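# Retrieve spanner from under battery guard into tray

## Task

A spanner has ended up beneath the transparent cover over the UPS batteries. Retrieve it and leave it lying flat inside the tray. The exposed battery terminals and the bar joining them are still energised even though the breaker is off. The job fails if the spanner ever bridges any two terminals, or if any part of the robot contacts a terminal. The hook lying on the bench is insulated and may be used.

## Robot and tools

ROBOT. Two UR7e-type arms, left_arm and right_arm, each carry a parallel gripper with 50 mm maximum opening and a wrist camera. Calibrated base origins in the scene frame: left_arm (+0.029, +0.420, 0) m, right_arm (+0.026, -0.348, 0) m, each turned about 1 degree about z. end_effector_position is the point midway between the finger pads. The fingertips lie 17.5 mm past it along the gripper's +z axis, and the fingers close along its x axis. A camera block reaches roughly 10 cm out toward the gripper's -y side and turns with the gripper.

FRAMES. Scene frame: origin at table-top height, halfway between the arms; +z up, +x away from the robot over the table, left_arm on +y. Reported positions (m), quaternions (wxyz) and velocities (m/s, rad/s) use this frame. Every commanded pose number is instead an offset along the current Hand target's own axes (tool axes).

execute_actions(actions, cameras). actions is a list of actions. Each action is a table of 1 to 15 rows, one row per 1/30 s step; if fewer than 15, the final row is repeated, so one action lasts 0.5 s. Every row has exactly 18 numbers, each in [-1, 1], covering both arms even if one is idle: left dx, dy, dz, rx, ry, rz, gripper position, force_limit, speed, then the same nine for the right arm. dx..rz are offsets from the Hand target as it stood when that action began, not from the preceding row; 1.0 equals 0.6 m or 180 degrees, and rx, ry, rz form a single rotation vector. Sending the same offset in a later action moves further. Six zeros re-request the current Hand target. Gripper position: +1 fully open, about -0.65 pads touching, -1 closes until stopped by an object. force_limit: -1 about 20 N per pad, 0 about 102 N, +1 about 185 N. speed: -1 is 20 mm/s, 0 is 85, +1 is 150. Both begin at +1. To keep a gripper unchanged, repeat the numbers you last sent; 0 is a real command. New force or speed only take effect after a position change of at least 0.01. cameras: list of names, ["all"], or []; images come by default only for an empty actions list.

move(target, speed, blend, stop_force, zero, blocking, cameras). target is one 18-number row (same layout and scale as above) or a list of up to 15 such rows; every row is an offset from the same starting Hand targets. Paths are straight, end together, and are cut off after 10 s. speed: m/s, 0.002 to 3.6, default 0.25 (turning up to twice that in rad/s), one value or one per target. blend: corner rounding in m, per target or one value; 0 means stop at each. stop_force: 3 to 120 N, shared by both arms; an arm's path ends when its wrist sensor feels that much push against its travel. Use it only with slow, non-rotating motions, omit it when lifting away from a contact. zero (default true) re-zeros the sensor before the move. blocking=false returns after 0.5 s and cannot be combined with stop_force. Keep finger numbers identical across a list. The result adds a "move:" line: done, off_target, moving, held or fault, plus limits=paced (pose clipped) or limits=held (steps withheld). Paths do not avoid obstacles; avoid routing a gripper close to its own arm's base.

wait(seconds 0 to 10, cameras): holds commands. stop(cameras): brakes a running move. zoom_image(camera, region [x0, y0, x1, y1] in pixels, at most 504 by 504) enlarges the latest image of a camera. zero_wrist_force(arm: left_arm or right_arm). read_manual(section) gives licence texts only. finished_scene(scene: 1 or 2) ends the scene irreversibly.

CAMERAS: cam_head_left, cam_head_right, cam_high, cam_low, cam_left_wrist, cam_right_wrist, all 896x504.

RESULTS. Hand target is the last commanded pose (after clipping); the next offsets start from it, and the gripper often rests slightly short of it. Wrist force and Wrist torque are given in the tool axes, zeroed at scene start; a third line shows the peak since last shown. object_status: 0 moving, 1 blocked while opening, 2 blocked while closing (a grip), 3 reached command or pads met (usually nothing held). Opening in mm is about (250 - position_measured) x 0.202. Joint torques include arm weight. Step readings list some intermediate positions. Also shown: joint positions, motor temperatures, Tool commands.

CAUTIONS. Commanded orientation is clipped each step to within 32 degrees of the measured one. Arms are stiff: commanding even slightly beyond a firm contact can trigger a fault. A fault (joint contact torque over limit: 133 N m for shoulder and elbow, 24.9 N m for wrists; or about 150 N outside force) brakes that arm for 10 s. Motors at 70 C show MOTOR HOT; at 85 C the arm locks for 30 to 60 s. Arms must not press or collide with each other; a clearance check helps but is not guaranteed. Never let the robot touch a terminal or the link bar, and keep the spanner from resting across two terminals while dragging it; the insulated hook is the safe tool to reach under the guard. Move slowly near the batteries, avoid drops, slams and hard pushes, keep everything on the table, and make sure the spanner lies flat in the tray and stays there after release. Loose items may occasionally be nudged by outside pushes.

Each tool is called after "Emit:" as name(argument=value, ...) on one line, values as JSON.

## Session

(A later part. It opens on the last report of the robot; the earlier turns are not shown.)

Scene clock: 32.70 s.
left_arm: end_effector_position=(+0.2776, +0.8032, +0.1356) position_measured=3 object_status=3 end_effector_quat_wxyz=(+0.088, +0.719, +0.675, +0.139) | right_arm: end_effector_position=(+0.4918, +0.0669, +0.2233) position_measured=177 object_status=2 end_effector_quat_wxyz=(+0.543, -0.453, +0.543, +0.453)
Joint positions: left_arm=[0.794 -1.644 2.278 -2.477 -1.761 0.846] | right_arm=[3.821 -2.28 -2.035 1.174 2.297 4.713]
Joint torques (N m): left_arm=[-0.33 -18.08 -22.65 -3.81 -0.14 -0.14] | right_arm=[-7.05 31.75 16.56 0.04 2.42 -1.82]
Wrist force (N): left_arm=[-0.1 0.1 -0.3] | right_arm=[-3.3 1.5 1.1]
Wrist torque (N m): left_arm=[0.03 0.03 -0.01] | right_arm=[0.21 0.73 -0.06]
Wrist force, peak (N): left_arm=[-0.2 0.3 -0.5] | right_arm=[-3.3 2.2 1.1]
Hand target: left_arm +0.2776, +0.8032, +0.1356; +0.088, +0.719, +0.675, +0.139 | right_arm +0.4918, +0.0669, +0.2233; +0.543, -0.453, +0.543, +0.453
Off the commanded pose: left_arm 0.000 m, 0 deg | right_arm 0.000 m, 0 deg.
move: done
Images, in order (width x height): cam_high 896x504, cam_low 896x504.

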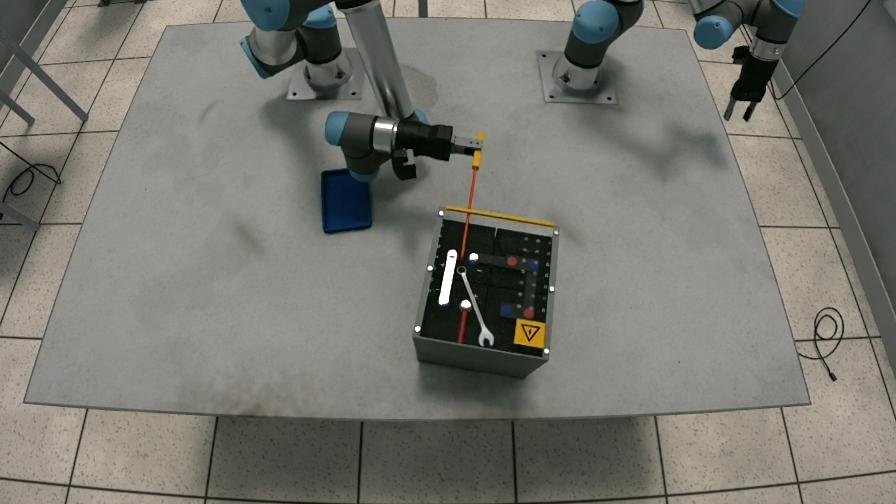

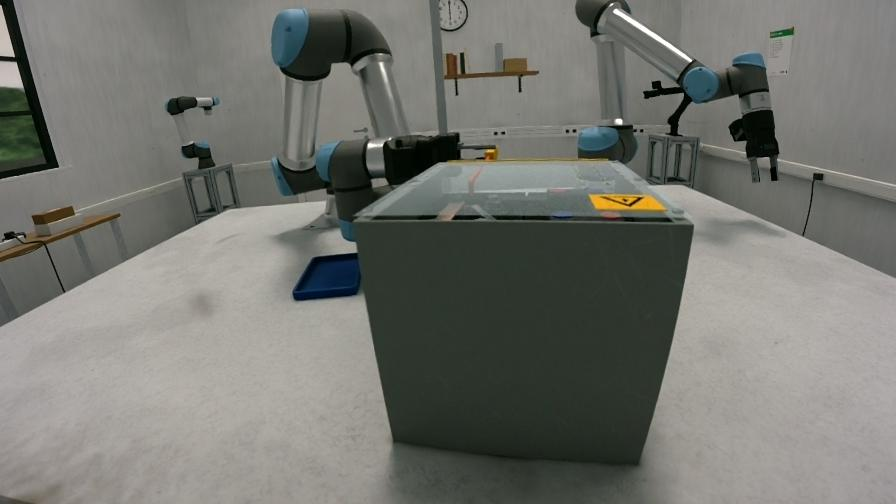

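Emit:
move(target=[[0,0,0,0,0,0,1,1,1,-0.001,-0.0217,0.0028,0,0,0,-1,0.2,-0.5]], speed=0.03, stop_force=3, cameras=["cam_high","cam_low"])

Emit:
zoom_image(camera="cam_high", region=[448, 246, 478, 281])

Scene clock: 34.73 s.
left_arm: end_effector_position=(+0.2776, +0.8032, +0.1356) position_measured=3 object_status=3 end_effector_quat_wxyz=(+0.088, +0.719, +0.675, +0.139) | right_arm: end_effector_position=(+0.5049, +0.0662, +0.2239) position_measured=177 object_status=2 end_effector_quat_wxyz=(+0.543, -0.453, +0.543, +0.453)
Joint positions: left_arm=[0.794 -1.644 2.278 -2.477 -1.761 0.846] | right_arm=[3.801 -2.292 -1.999 1.149 2.316 4.713]
Joint torques (N m): left_arm=[-0.26 -18.25 -22.3 -3.83 -0.1 -0.22] | right_arm=[-7.49 34.77 18.29 0.8 2.13 0.43]
Wrist force (N): left_arm=[0.1 0.2 -0.2] | right_arm=[-0.8 2.7 1.1]
Wrist torque (N m): left_arm=[0.03 -0.01 -0.01] | right_arm=[0.23 0.75 0.33]
Wrist force, peak (N): left_arm=[0.1 0.3 -0.6] | right_arm=[-3.5 1.7 1.1]
Hand target: left_arm +0.2776, +0.8032, +0.1356; +0.088, +0.719, +0.675, +0.139 | right_arm +0.5049, +0.0662, +0.2239; +0.543, -0.453, +0.543, +0.453
Off the commanded pose: left_arm 0.000 m, 0 deg | right_arm 0.000 m, 0 deg.
move: done
Images, in order (width x height): cam_high 896x504, cam_low 896x504.

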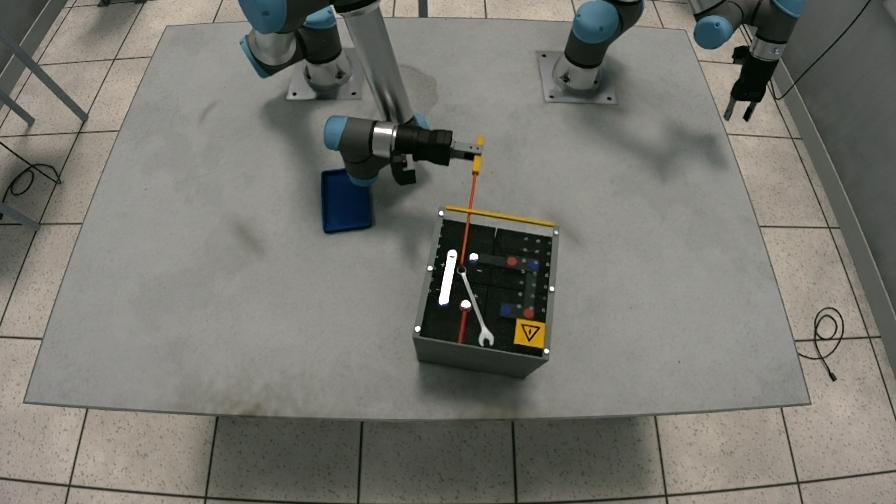

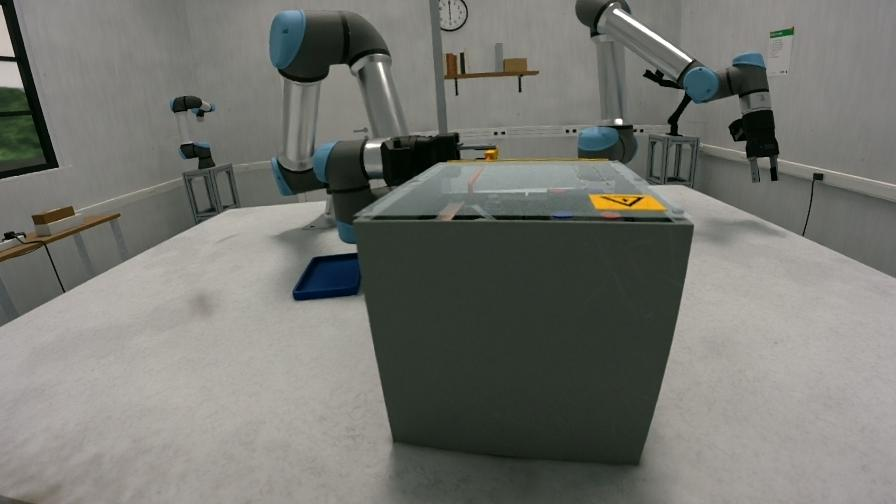

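Scaled by 14.400.

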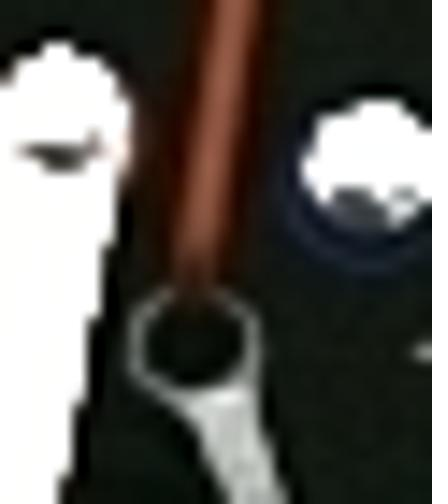

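Emit:
move(target=[[0,0,0,0,0,0,1,1,1,0.001,-0.0025,0,0,0,0,-1,0.2,-0.5],[0,0,0,0,0,0,1,1,1,0.0285,-0.0025,0,0,0,0,-1,0.2,-0.5]], speed=[0.02,0.02], blend=[0.0005,0], stop_force=3.5, cameras=["cam_high","cam_low"])

Emit:
zoom_image(camera="cam_high", region=[448, 246, 478, 281])

Scene clock: 37.23 s.
left_arm: end_effector_position=(+0.2776, +0.8032, +0.1356) position_measured=3 object_status=3 end_effector_quat_wxyz=(+0.088, +0.719, +0.675, +0.139) | right_arm: end_effector_position=(+0.5063, +0.0660, +0.2068) position_measured=177 object_status=2 end_effector_quat_wxyz=(+0.543, -0.453, +0.543, +0.453)
Joint positions: left_arm=[0.794 -1.644 2.278 -2.477 -1.761 0.846] | right_arm=[3.798 -2.333 -1.989 1.182 2.319 4.713]
Joint torques (N m): left_arm=[-0.15 -17.96 -22.13 -3.86 -0.07 -0.2] | right_arm=[-6.39 33 15.84 3.51 2.06 -1.2]
Wrist force (N): left_arm=[0.1 0.0 -0.4] | right_arm=[-3.5 1.1 1.0]
Wrist torque (N m): left_arm=[0.00 -0.01 -0.01] | right_arm=[0.12 0.71 -0.14]
Wrist force, peak (N): left_arm=[0.1 0.6 -0.5] | right_arm=[-4.0 1.3 1.0]
Hand target: left_arm +0.2776, +0.8032, +0.1356; +0.088, +0.719, +0.675, +0.139 | right_arm +0.5063, +0.0660, +0.2068; +0.543, -0.453, +0.543, +0.453
Off the commanded pose: left_arm 0.000 m, 0 deg | right_arm 0.000 m, 0 deg.
move: done
Images, in order (width x height): cam_high 896x504, cam_low 896x504.

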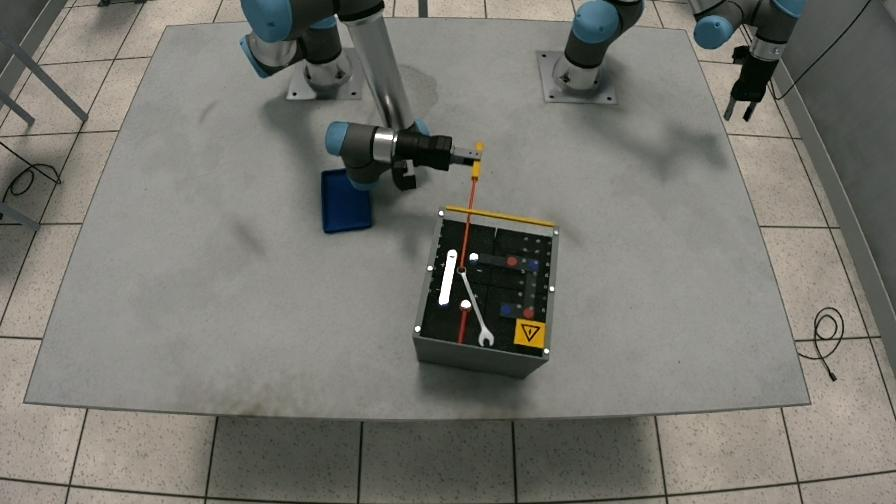

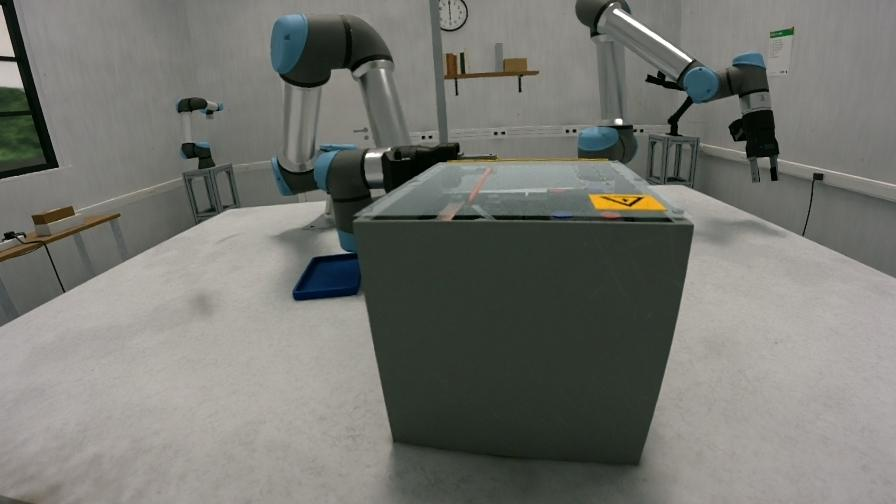

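Scaled by 14.400.

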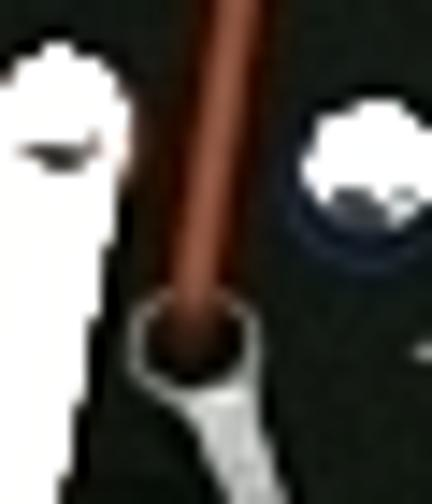

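Emit:
move(target=[[0,0,0,0,0,0,1,1,1,0,0.0333,-0.0025,0,0,0,-1,0.2,-0.5]], speed=0.04, stop_force=6, cameras=["cam_high"])

Emit:
zoom_image(camera="cam_high", region=[425, 235, 505, 355])

Scene clock: 40.10 s.
left_arm: end_effector_position=(+0.2776, +0.8032, +0.1356) position_measured=3 object_status=3 end_effector_quat_wxyz=(+0.088, +0.719, +0.675, +0.139) | right_arm: end_effector_position=(+0.4864, +0.0681, +0.2068) position_measured=177 object_status=2 end_effector_quat_wxyz=(+0.543, -0.453, +0.543, +0.453)
Joint positions: left_arm=[0.794 -1.644 2.278 -2.477 -1.761 0.846] | right_arm=[3.83 -2.316 -2.043 1.218 2.287 4.713]
Joint torques (N m): left_arm=[0.04 -18.23 -22.45 -3.83 -0.03 -0.1] | right_arm=[8.51 51.3 1.28 3.83 -2.27 -1.79]
Wrist force (N): left_arm=[0.0 0.3 -0.4] | right_arm=[-3.5 1.4 1.0]
Wrist torque (N m): left_arm=[0.04 0.01 0.00] | right_arm=[0.20 0.73 -0.06]
Wrist force, peak (N): left_arm=[0.1 0.1 -0.6] | right_arm=[-3.8 1.4 1.1]
Hand target: left_arm +0.2776, +0.8032, +0.1356; +0.088, +0.719, +0.675, +0.139 | right_arm +0.4864, +0.0681, +0.2068; +0.543, -0.453, +0.543, +0.453
Off the commanded pose: left_arm 0.000 m, 0 deg | right_arm 0.000 m, 0 deg.
move: done
Images, in order (width x height): cam_high 896x504.

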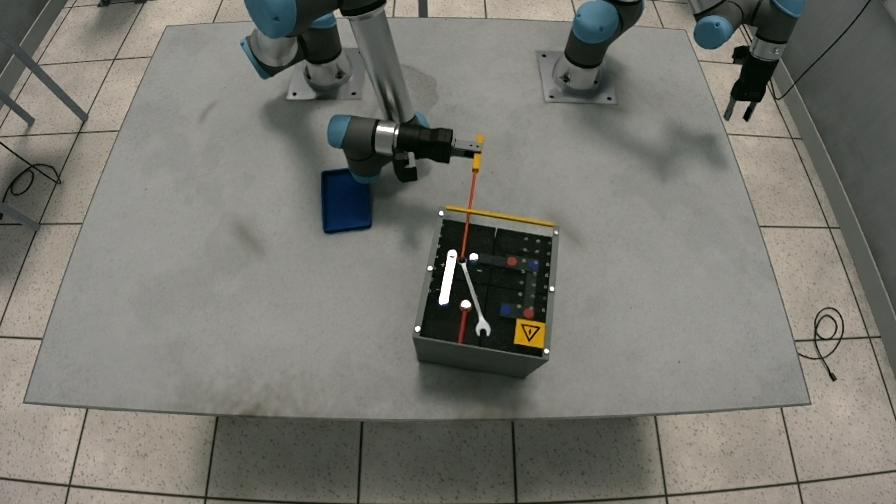

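Scaled by 4.200.

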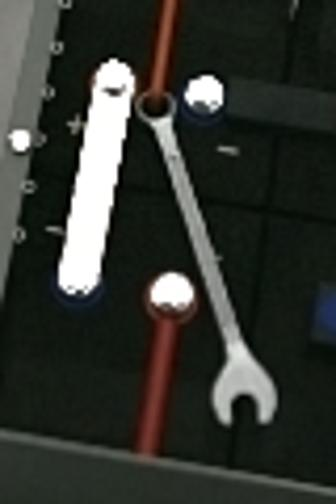

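Emit:
move(target=[[0,0,0,0,0,0,1,1,1,0,0.0400,-0.005,0,0,0,-1,0.2,-0.5]], speed=0.04, stop_force=6, cameras=["cam_high"])

Emit:
zoom_image(camera="cam_high", region=[425, 225, 505, 345])

Scene clock: 41.90 s.
left_arm: end_effector_position=(+0.2776, +0.8032, +0.1356) position_measured=3 object_status=3 end_effector_quat_wxyz=(+0.088, +0.719, +0.675, +0.139) | right_arm: end_effector_position=(+0.4623, +0.0694, +0.2068) position_measured=177 object_status=2 end_effector_quat_wxyz=(+0.543, -0.453, +0.543, +0.453)
Joint positions: left_arm=[0.794 -1.644 2.278 -2.477 -1.761 0.846] | right_arm=[3.87 -2.296 -2.108 1.263 2.247 4.713]
Joint torques (N m): left_arm=[-0.34 -18.01 -22.35 -3.89 -0.06 -0.22] | right_arm=[8.56 49.51 0.37 3.83 -2.25 -0.04]
Wrist force (N): left_arm=[0.0 0.3 -0.1] | right_arm=[-3.2 1.0 1.0]
Wrist torque (N m): left_arm=[0.05 0.01 0.00] | right_arm=[0.16 0.72 -0.06]
Wrist force, peak (N): left_arm=[-0.1 0.5 -0.6] | right_arm=[-3.6 1.4 1.2]
Hand target: left_arm +0.2776, +0.8032, +0.1356; +0.088, +0.719, +0.675, +0.139 | right_arm +0.4623, +0.0694, +0.2068; +0.543, -0.453, +0.543, +0.453
Off the commanded pose: left_arm 0.000 m, 0 deg | right_arm 0.000 m, 0 deg.
move: done
Images, in order (width x height): cam_high 896x504.

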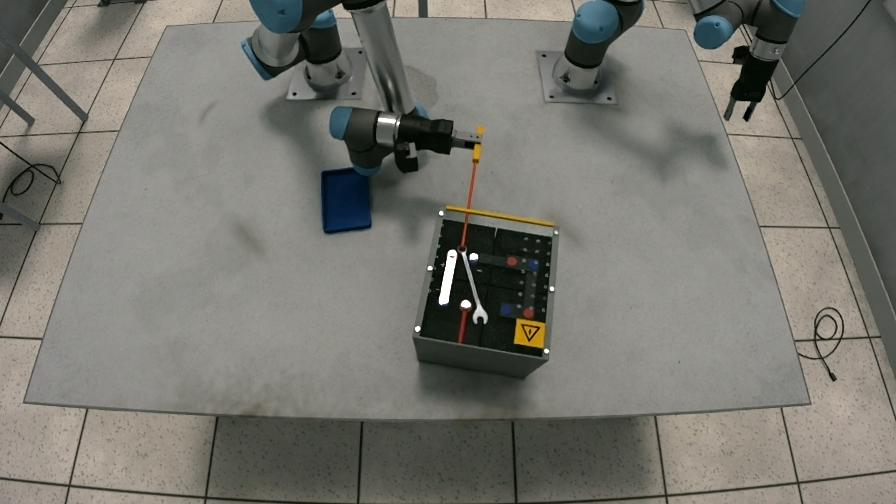

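Scaled by 4.200.

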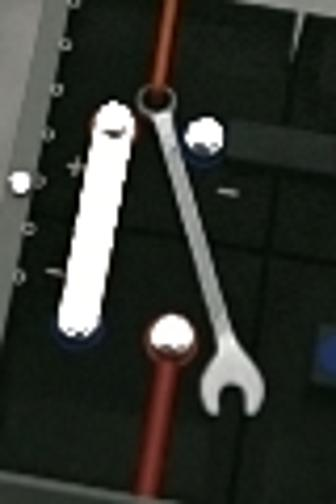

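Emit:
move(target=[[0,0,0,0,0,0,1,1,1,0,0.0487,-0.025,0,0,0,-1,0.2,-0.5]], speed=0.05, stop_force=6, cameras=["cam_high"])

Emit:
zoom_image(camera="cam_high", region=[425, 215, 505, 335])

Scene clock: 44.27 s.
left_arm: end_effector_position=(+0.2776, +0.8032, +0.1356) position_measured=3 object_status=3 end_effector_quat_wxyz=(+0.088, +0.719, +0.675, +0.139) | right_arm: end_effector_position=(+0.4308, +0.0598, +0.2067) position_measured=177 object_status=2 end_effector_quat_wxyz=(+0.543, -0.453, +0.543, +0.453)
Joint positions: left_arm=[0.794 -1.644 2.278 -2.477 -1.761 0.846] | right_arm=[3.907 -2.269 -2.204 1.332 2.21 4.713]
Joint torques (N m): left_arm=[0.27 -17.64 -22.3 -3.98 -0.1 -0.16] | right_arm=[8.52 46.79 -1.25 3.86 -2.18 -1.98]
Wrist force (N): left_arm=[-0.2 0.3 -0.6] | right_arm=[-3.3 1.1 1.1]
Wrist torque (N m): left_arm=[0.05 0.02 -0.01] | right_arm=[0.17 0.74 -0.08]
Wrist force, peak (N): left_arm=[0.1 0.3 -0.8] | right_arm=[-3.5 2.1 0.9]
Hand target: left_arm +0.2776, +0.8032, +0.1356; +0.088, +0.719, +0.675, +0.139 | right_arm +0.4308, +0.0598, +0.2067; +0.543, -0.453, +0.543, +0.453
Off the commanded pose: left_arm 0.000 m, 0 deg | right_arm 0.000 m, 0 deg.
move: done
Images, in order (width x height): cam_high 896x504.

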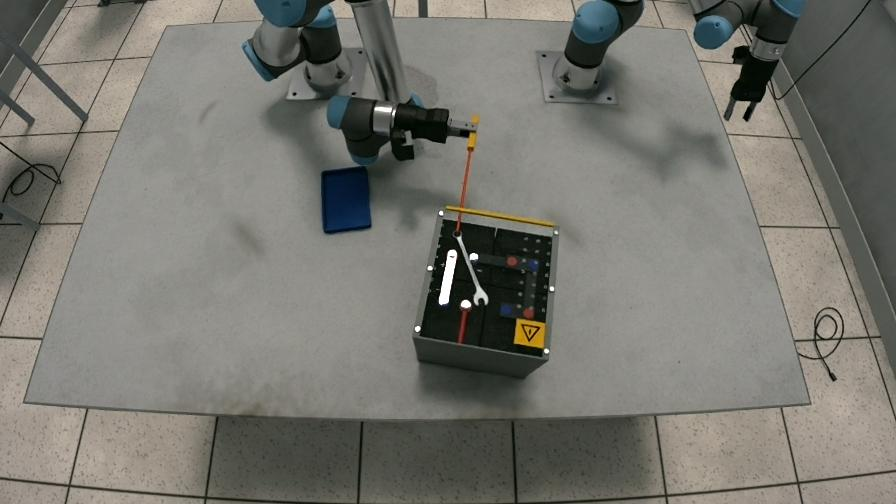

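Scaled by 4.200.

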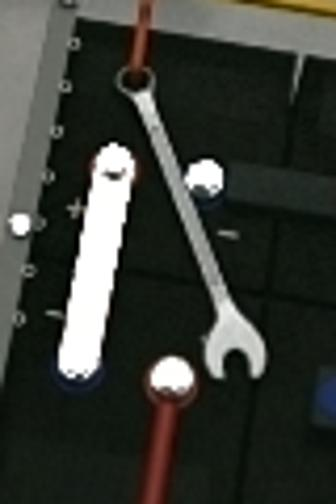

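Emit:
move(target=[[0,0,0,0,0,0,1,1,1,0,0.0005,-0.0122,0,0,0,-1,0.2,-0.5],[0,0,0,0,0,0,1,1,1,0,0.0433,-0.031,0,0,0,-1,0.2,-0.5]], speed=0.05, blend=[0.002,0], stop_force=6, cameras=["cam_high"])

Emit:
zoom_image(camera="cam_high", region=[425, 200, 505, 320])

Scene clock: 47.63 s.
left_arm: end_effector_position=(+0.2776, +0.8032, +0.1356) position_measured=3 object_status=3 end_effector_quat_wxyz=(+0.088, +0.719, +0.675, +0.139) | right_arm: end_effector_position=(+0.4020, +0.0462, +0.2067) position_measured=177 object_status=2 end_effector_quat_wxyz=(+0.543, -0.453, +0.543, +0.453)
Joint positions: left_arm=[0.794 -1.644 2.278 -2.477 -1.761 0.846] | right_arm=[3.936 -2.248 -2.296 1.403 2.181 4.712]
Joint torques (N m): left_arm=[-0.03 -17.78 -22.71 -3.88 -0.03 -0.16] | right_arm=[8.31 44.73 -2.57 3.84 -2.31 1.92]
Wrist force (N): left_arm=[0.1 0.1 -0.3] | right_arm=[-3.1 1.0 0.8]
Wrist torque (N m): left_arm=[0.01 -0.01 -0.01] | right_arm=[0.15 0.72 -0.06]
Wrist force, peak (N): left_arm=[-0.1 0.6 -0.2] | right_arm=[-3.6 1.5 1.2]
Hand target: left_arm +0.2776, +0.8032, +0.1356; +0.088, +0.719, +0.675, +0.139 | right_arm +0.4020, +0.0462, +0.2067; +0.543, -0.453, +0.543, +0.453
Off the commanded pose: left_arm 0.000 m, 0 deg | right_arm 0.000 m, 0 deg.
move: done
Images, in order (width x height): cam_high 896x504.

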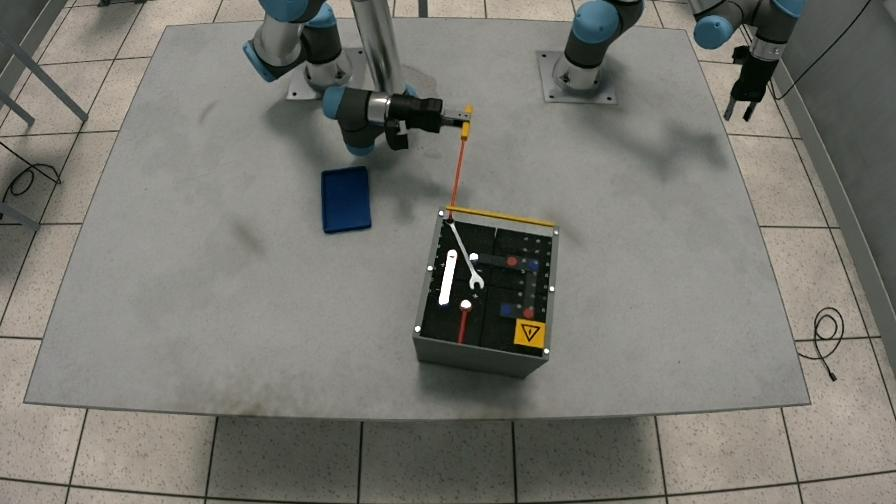

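Scaled by 4.200.

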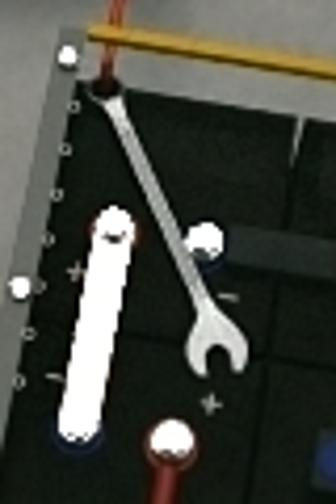

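Emit:
zoom_image(camera="cam_high", region=[430, 198, 475, 243])

Scaled by 11.200.

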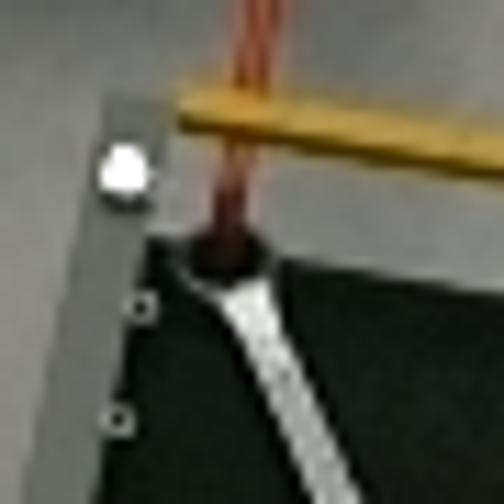

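Emit:
move(target=[[0,0,0,0,0,0,1,1,1,0,0.034,-0.003,0,0,0,-1,0.2,-0.5]], speed=0.04, stop_force=6, cameras=["cam_high"])

Emit:
zoom_image(camera="cam_high", region=[425, 190, 505, 310])

Scene clock: 50.43 s.
left_arm: end_effector_position=(+0.2776, +0.8032, +0.1356) position_measured=3 object_status=3 end_effector_quat_wxyz=(+0.088, +0.719, +0.675, +0.139) | right_arm: end_effector_position=(+0.3816, +0.0480, +0.2067) position_measured=177 object_status=2 end_effector_quat_wxyz=(+0.543, -0.453, +0.543, +0.453)
Joint positions: left_arm=[0.794 -1.644 2.278 -2.477 -1.761 0.846] | right_arm=[3.986 -2.239 -2.347 1.446 2.131 4.712]
Joint torques (N m): left_arm=[0.22 -18.14 -22.14 -3.84 -0.09 -0.22] | right_arm=[8.37 42.84 -3.74 3.88 -2.3 -2.03]
Wrist force (N): left_arm=[0.0 0.3 -0.2] | right_arm=[-3.3 1.3 0.9]
Wrist torque (N m): left_arm=[0.05 -0.01 -0.01] | right_arm=[0.18 0.73 -0.07]
Wrist force, peak (N): left_arm=[0.0 0.3 -0.6] | right_arm=[-3.4 1.9 0.7]
Hand target: left_arm +0.2776, +0.8032, +0.1356; +0.088, +0.719, +0.675, +0.139 | right_arm +0.3816, +0.0480, +0.2067; +0.543, -0.453, +0.543, +0.453
Off the commanded pose: left_arm 0.000 m, 0 deg | right_arm 0.000 m, 0 deg.
move: done
Images, in order (width x height): cam_high 896x504.

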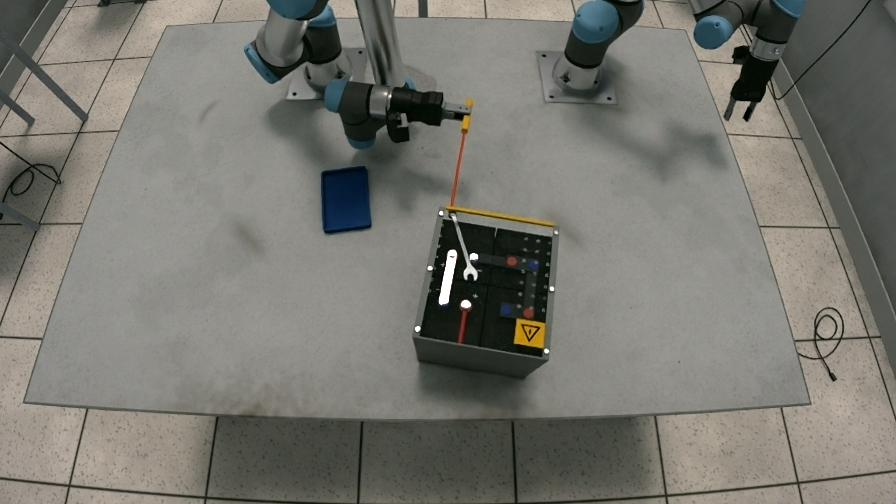

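Scaled by 4.200.

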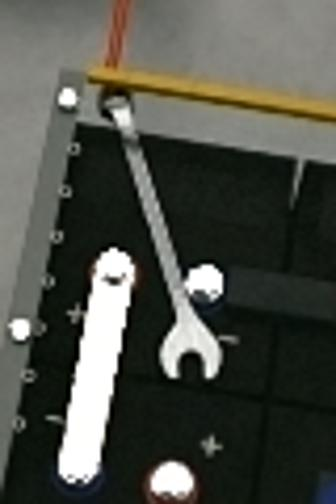

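Emit:
move(target=[[0,0,0,0,0,0,1,1,1,0,0.0167,-0.0005,0,0,0,-1,0.2,-0.5]], speed=0.04, stop_force=6, cameras=["cam_high","cam_head_left"])

Emit:
zoom_image(camera="cam_high", region=[430, 190, 490, 290])

Emit:
zoom_image(camera="cam_high", region=[435, 195, 470, 230])

Scene clock: 52.33 s.
left_arm: end_effector_position=(+0.2776, +0.8032, +0.1356) position_measured=3 object_status=3 end_effector_quat_wxyz=(+0.088, +0.719, +0.675, +0.139) | right_arm: end_effector_position=(+0.3717, +0.0495, +0.2067) position_measured=177 object_status=2 end_effector_quat_wxyz=(+0.543, -0.453, +0.543, +0.453)
Joint positions: left_arm=[0.794 -1.644 2.278 -2.477 -1.761 0.846] | right_arm=[4.013 -2.236 -2.371 1.466 2.104 4.712]
Joint torques (N m): left_arm=[0.9 -18.26 -21.94 -3.86 -0.02 -0.23] | right_arm=[8.18 42.79 -4 3.97 -2.2 -1.14]
Wrist force (N): left_arm=[-0.1 0.2 -0.3] | right_arm=[-3.2 1.3 0.8]
Wrist torque (N m): left_arm=[0.02 0.01 -0.01] | right_arm=[0.18 0.71 -0.07]
Wrist force, peak (N): left_arm=[0.4 0.5 -0.4] | right_arm=[-3.5 1.3 0.9]
Hand target: left_arm +0.2776, +0.8032, +0.1356; +0.088, +0.719, +0.675, +0.139 | right_arm +0.3717, +0.0495, +0.2067; +0.543, -0.453, +0.543, +0.453
Off the commanded pose: left_arm 0.000 m, 0 deg | right_arm 0.000 m, 0 deg.
move: done
Images, in order (width x height): cam_head_left 896x504, cam_high 896x504.

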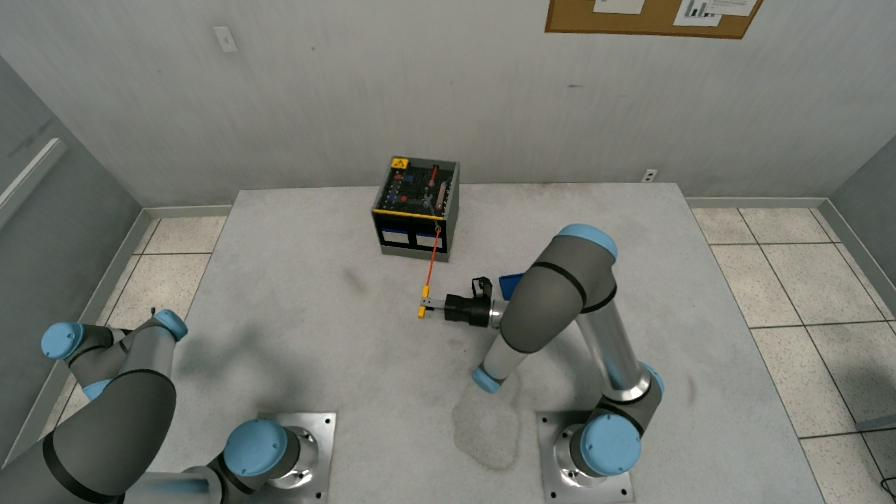

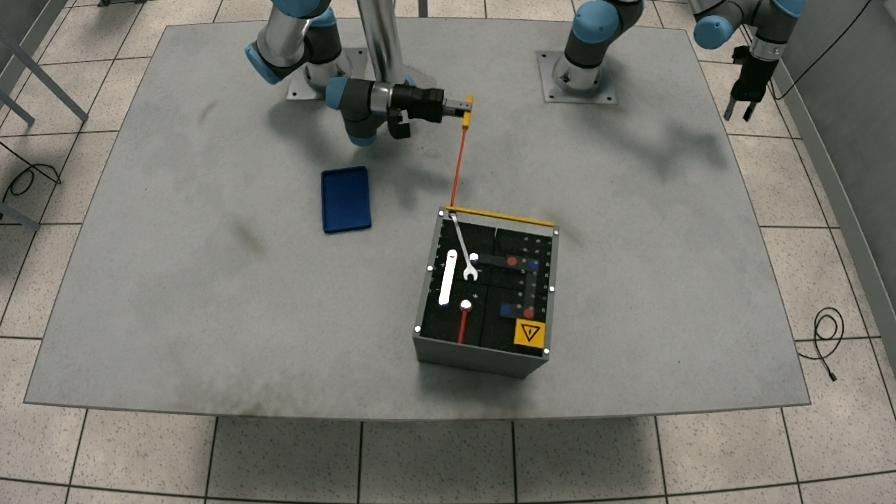

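Scaled by 5.040.

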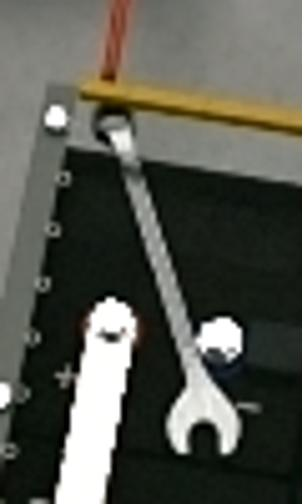

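Scaled by 14.400.

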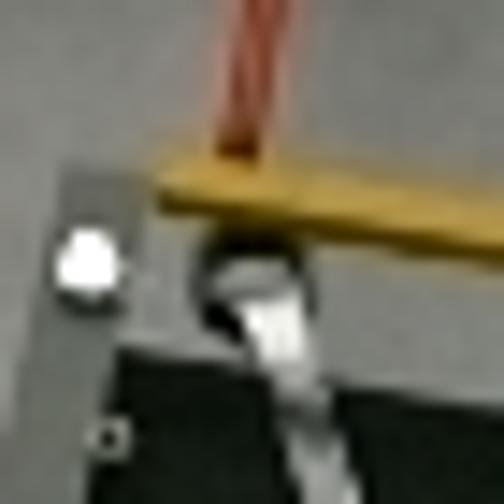

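Emit:
move(target=[[0,0,0,0,0,0,1,1,1,-0.02,0,0.005,0,0,0,-1,0.2,-0.5],[0,0,0,0,0,0,1,1,1,-0.02,-0.0233,0.005,0,0,0,-1,0.2,-0.5]], speed=0.05, cameras=["cam_high","cam_low"])

Emit:
zoom_image(camera="cam_high", region=[435, 195, 470, 230])

Scene clock: 54.90 s.
left_arm: end_effector_position=(+0.2776, +0.8032, +0.1356) position_measured=3 object_status=3 end_effector_quat_wxyz=(+0.088, +0.719, +0.675, +0.139) | right_arm: end_effector_position=(+0.3859, +0.0500, +0.2187) position_measured=177 object_status=2 end_effector_quat_wxyz=(+0.543, -0.453, +0.543, +0.453)
Joint positions: left_arm=[0.794 -1.644 2.278 -2.477 -1.761 0.846] | right_arm=[3.98 -2.203 -2.339 1.401 2.137 4.713]
Joint torques (N m): left_arm=[1.04 -17.68 -22.75 -3.93 -0.01 -0.15] | right_arm=[-7.54 24.35 11.34 0.21 2.4 -1.91]
Wrist force (N): left_arm=[-0.1 0.3 -0.3] | right_arm=[-3.3 1.1 0.8]
Wrist torque (N m): left_arm=[0.05 0.02 -0.01] | right_arm=[0.16 0.71 -0.06]
Wrist force, peak (N): left_arm=[0.1 0.6 -0.4] | right_arm=[-3.5 1.3 1.1]
Hand target: left_arm +0.2776, +0.8032, +0.1356; +0.088, +0.719, +0.675, +0.139 | right_arm +0.3859, +0.0500, +0.2187; +0.543, -0.453, +0.543, +0.453
Off the commanded pose: left_arm 0.000 m, 0 deg | right_arm 0.000 m, 0 deg.
move: done
Images, in order (width x height): cam_high 896x504, cam_low 896x504.

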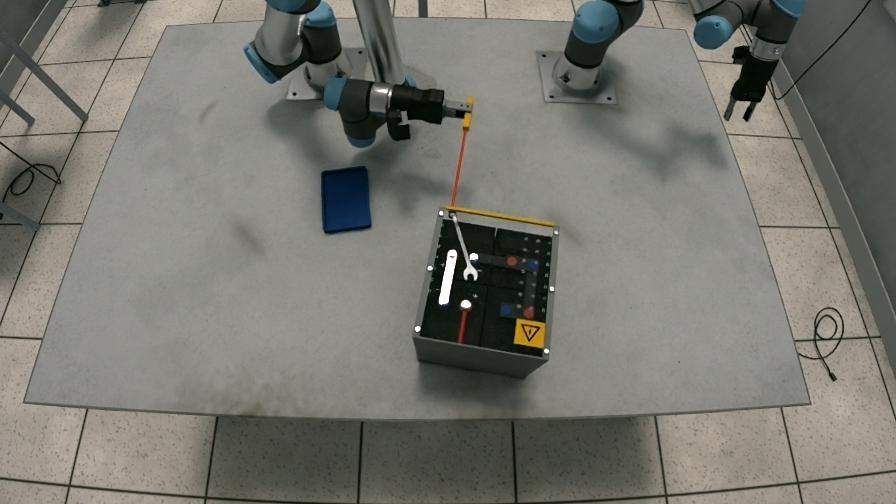

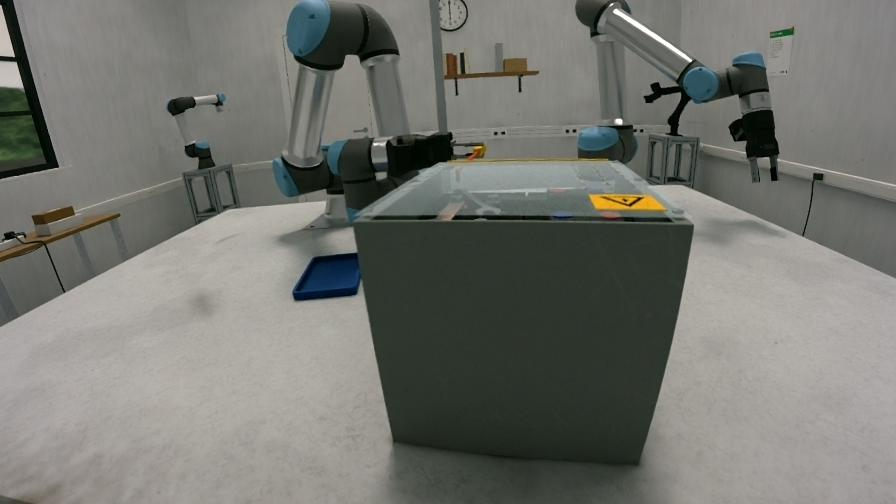

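Scaled by 14.400.

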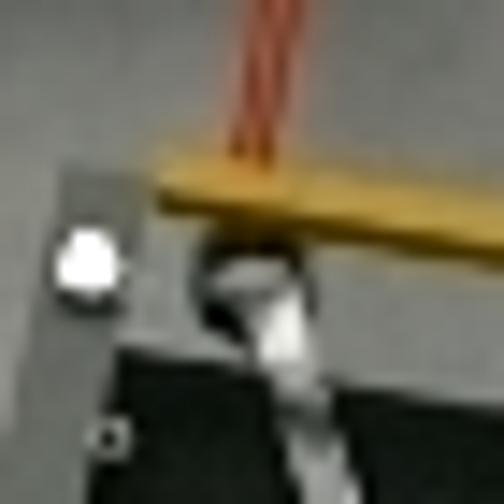

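Emit:
zoom_image(camera="cam_high", region=[440, 195, 485, 285])

Emit:
wait(seconds=0.05, cameras=["cam_head_left","cam_head_right"])

Emit:
zoom_image(camera="cam_head_left", region=[400, 190, 470, 250])

Emit:
zoom_image(camera="cam_head_right", region=[400, 190, 470, 250])

Scaled by 5.600.

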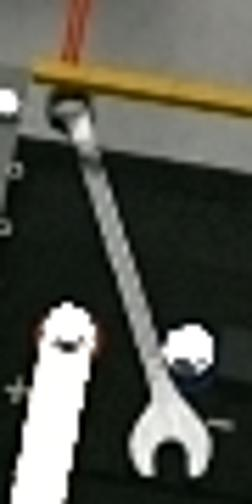

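Scene clock: 55.37 s.
left_arm: end_effector_position=(+0.2776, +0.8032, +0.1356) position_measured=3 object_status=3 end_effector_quat_wxyz=(+0.088, +0.719, +0.675, +0.139) | right_arm: end_effector_position=(+0.3859, +0.0500, +0.2187) position_measured=177 object_status=2 end_effector_quat_wxyz=(+0.543, -0.453, +0.543, +0.453)
Joint positions: left_arm=[0.794 -1.644 2.278 -2.477 -1.761 0.846] | right_arm=[3.98 -2.203 -2.339 1.4 2.137 4.712]
Joint torques (N m): left_arm=[0.6 -18.27 -22.41 -3.92 -0.1 -0.19] | right_arm=[-7.5 24.08 11.36 0.29 2.35 -2.04]
Wrist force (N): left_arm=[0.1 0.5 -0.3] | right_arm=[-3.1 1.3 0.8]
Wrist torque (N m): left_arm=[0.07 -0.01 0.00] | right_arm=[0.18 0.68 -0.06]
Wrist force, peak (N): left_arm=[0.0 0.3 -0.5] | right_arm=[-3.3 1.2 0.9]
Hand target: left_arm +0.2776, +0.8032, +0.1356; +0.088, +0.719, +0.675, +0.139 | right_arm +0.3859, +0.0500, +0.2187; +0.543, -0.453, +0.543, +0.453
Tool commands: left_gripper/position=+1.0 left_gripper/force_limit=+1.0 left_gripper/speed=+1.0 right_gripper/position=-1.0 right_gripper/force_limit=+0.2 right_gripper/speed=-0.5
Off the commanded pose: left_arm 0.000 m, 0 deg | right_arm 0.000 m, 0 deg.
wait: 0.07 s; at rest from the start
Images, in order (width x height): cam_head_left 896x504, cam_head_right 896x504.

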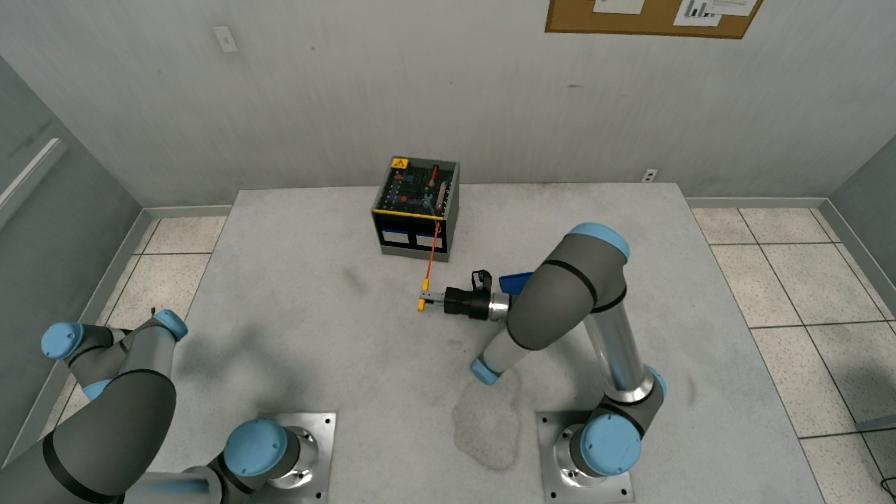

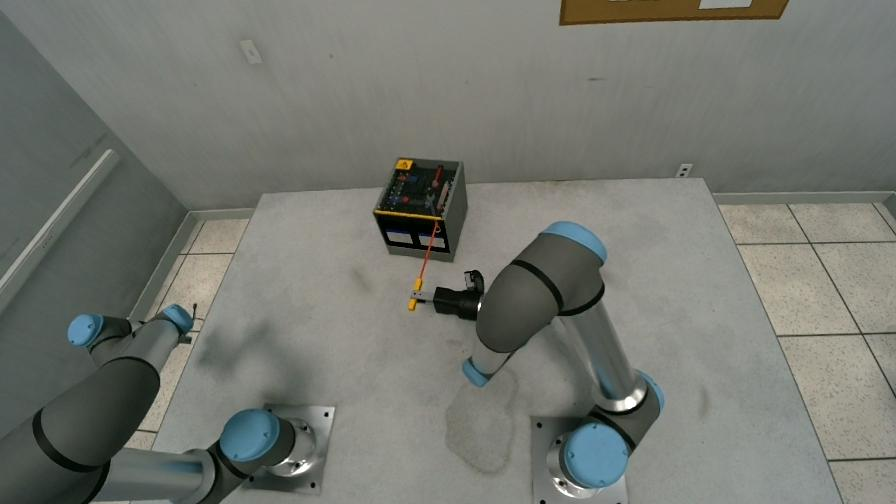

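Scaled by 7.200.

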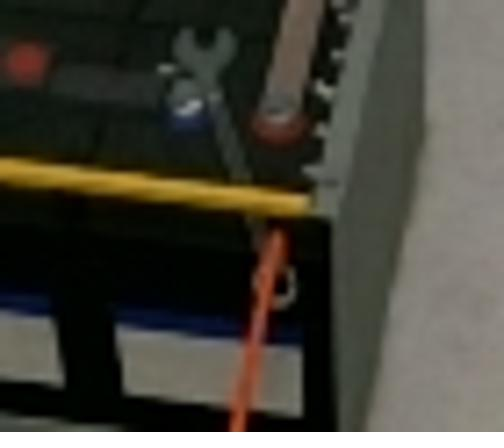

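Scaled by 7.200.

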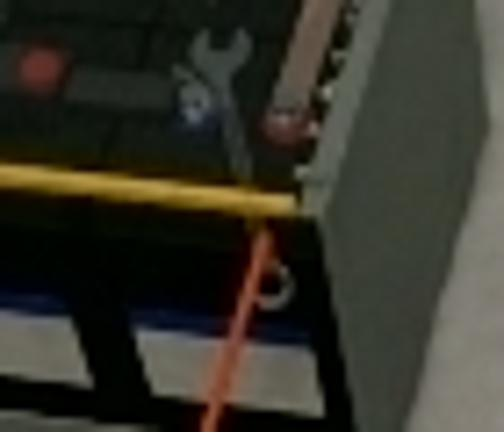

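Emit:
move(target=[[0,0,0,0,0,0,1,1,1,0.0282,0.0015,0,0,0,0,-1,0.2,-0.5]], speed=0.02, stop_force=3, cameras=["cam_high","cam_head_left","cam_head_right"])

Emit:
zoom_image(camera="cam_head_left", region=[420, 200, 460, 240])

Emit:
zoom_image(camera="cam_head_right", region=[420, 200, 460, 240])

Emit:
zoom_image(camera="cam_high", region=[435, 195, 470, 230])

Scene clock: 57.73 s.
left_arm: end_effector_position=(+0.2776, +0.8032, +0.1356) position_measured=3 object_status=3 end_effector_quat_wxyz=(+0.088, +0.719, +0.675, +0.139) | right_arm: end_effector_position=(+0.3851, +0.0502, +0.2018) position_measured=177 object_status=2 end_effector_quat_wxyz=(+0.543, -0.453, +0.543, +0.453)
Joint positions: left_arm=[0.794 -1.644 2.278 -2.477 -1.761 0.846] | right_arm=[3.982 -2.257 -2.333 1.449 2.135 4.712]
Joint torques (N m): left_arm=[0.53 -17.98 -22.24 -3.91 -0.03 -0.26] | right_arm=[8.52 24.58 10.49 3.95 -2.18 1.95]
Wrist force (N): left_arm=[0.1 0.3 -0.3] | right_arm=[-3.3 1.3 0.8]
Wrist torque (N m): left_arm=[0.04 -0.02 -0.01] | right_arm=[0.18 0.73 -0.06]
Wrist force, peak (N): left_arm=[0.0 0.4 -0.6] | right_arm=[-3.6 1.5 0.8]
Hand target: left_arm +0.2776, +0.8032, +0.1356; +0.088, +0.719, +0.675, +0.139 | right_arm +0.3851, +0.0502, +0.2018; +0.543, -0.453, +0.543, +0.453
Off the commanded pose: left_arm 0.000 m, 0 deg | right_arm 0.000 m, 0 deg.
move: done
Images, in order (width x height): cam_head_left 896x504, cam_head_right 896x504, cam_high 896x504.

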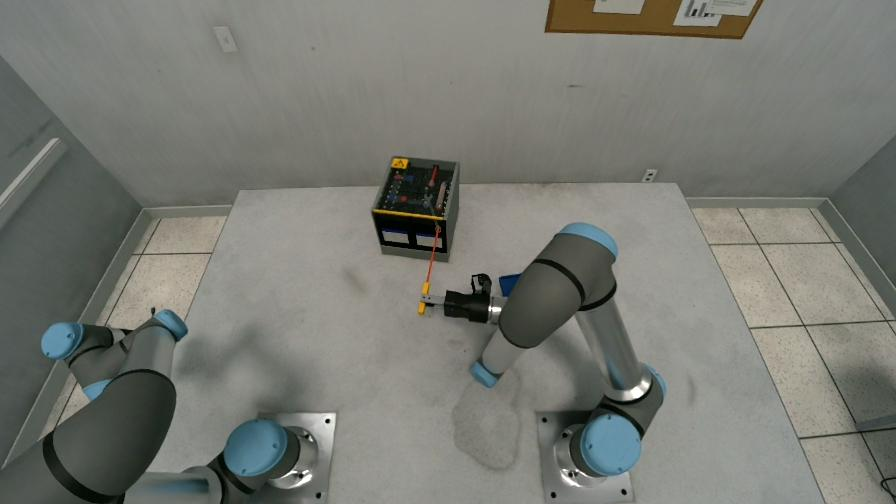

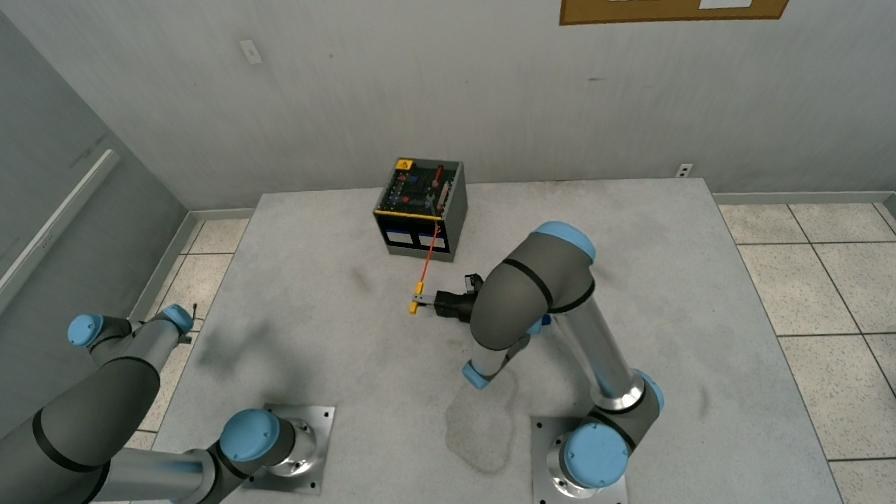

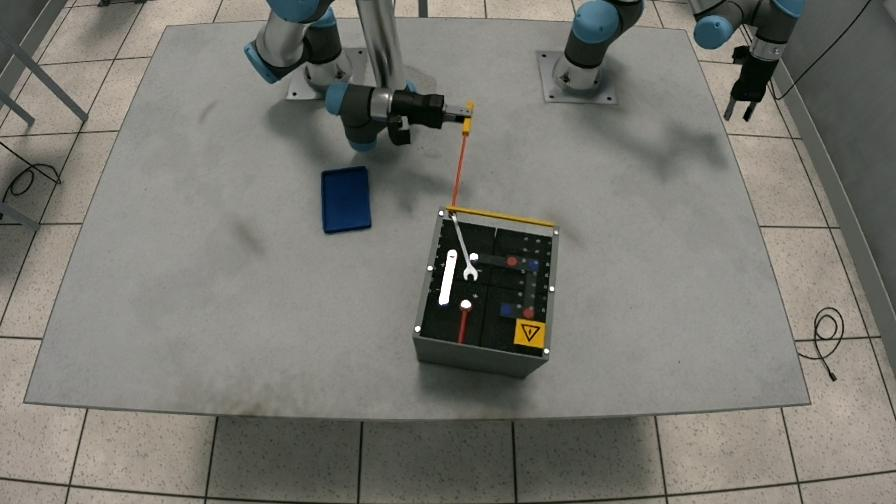

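Scaled by 12.600.

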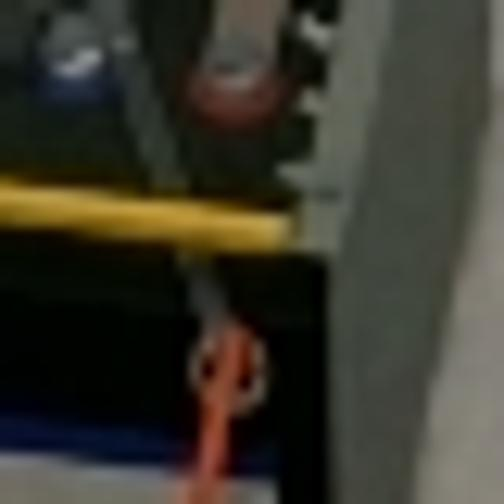

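Scaled by 12.600.

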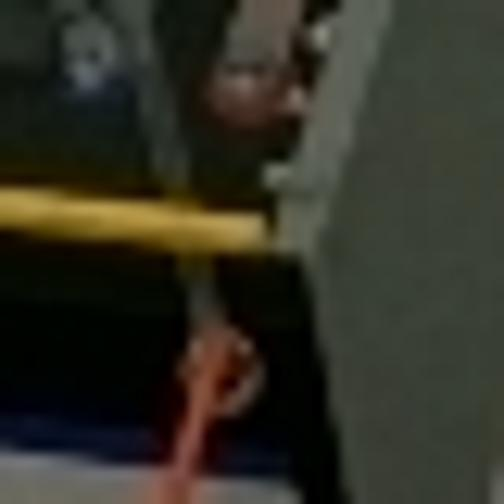

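Scaled by 14.400.

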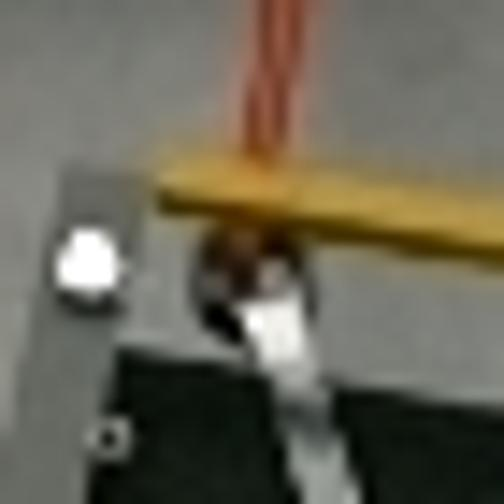

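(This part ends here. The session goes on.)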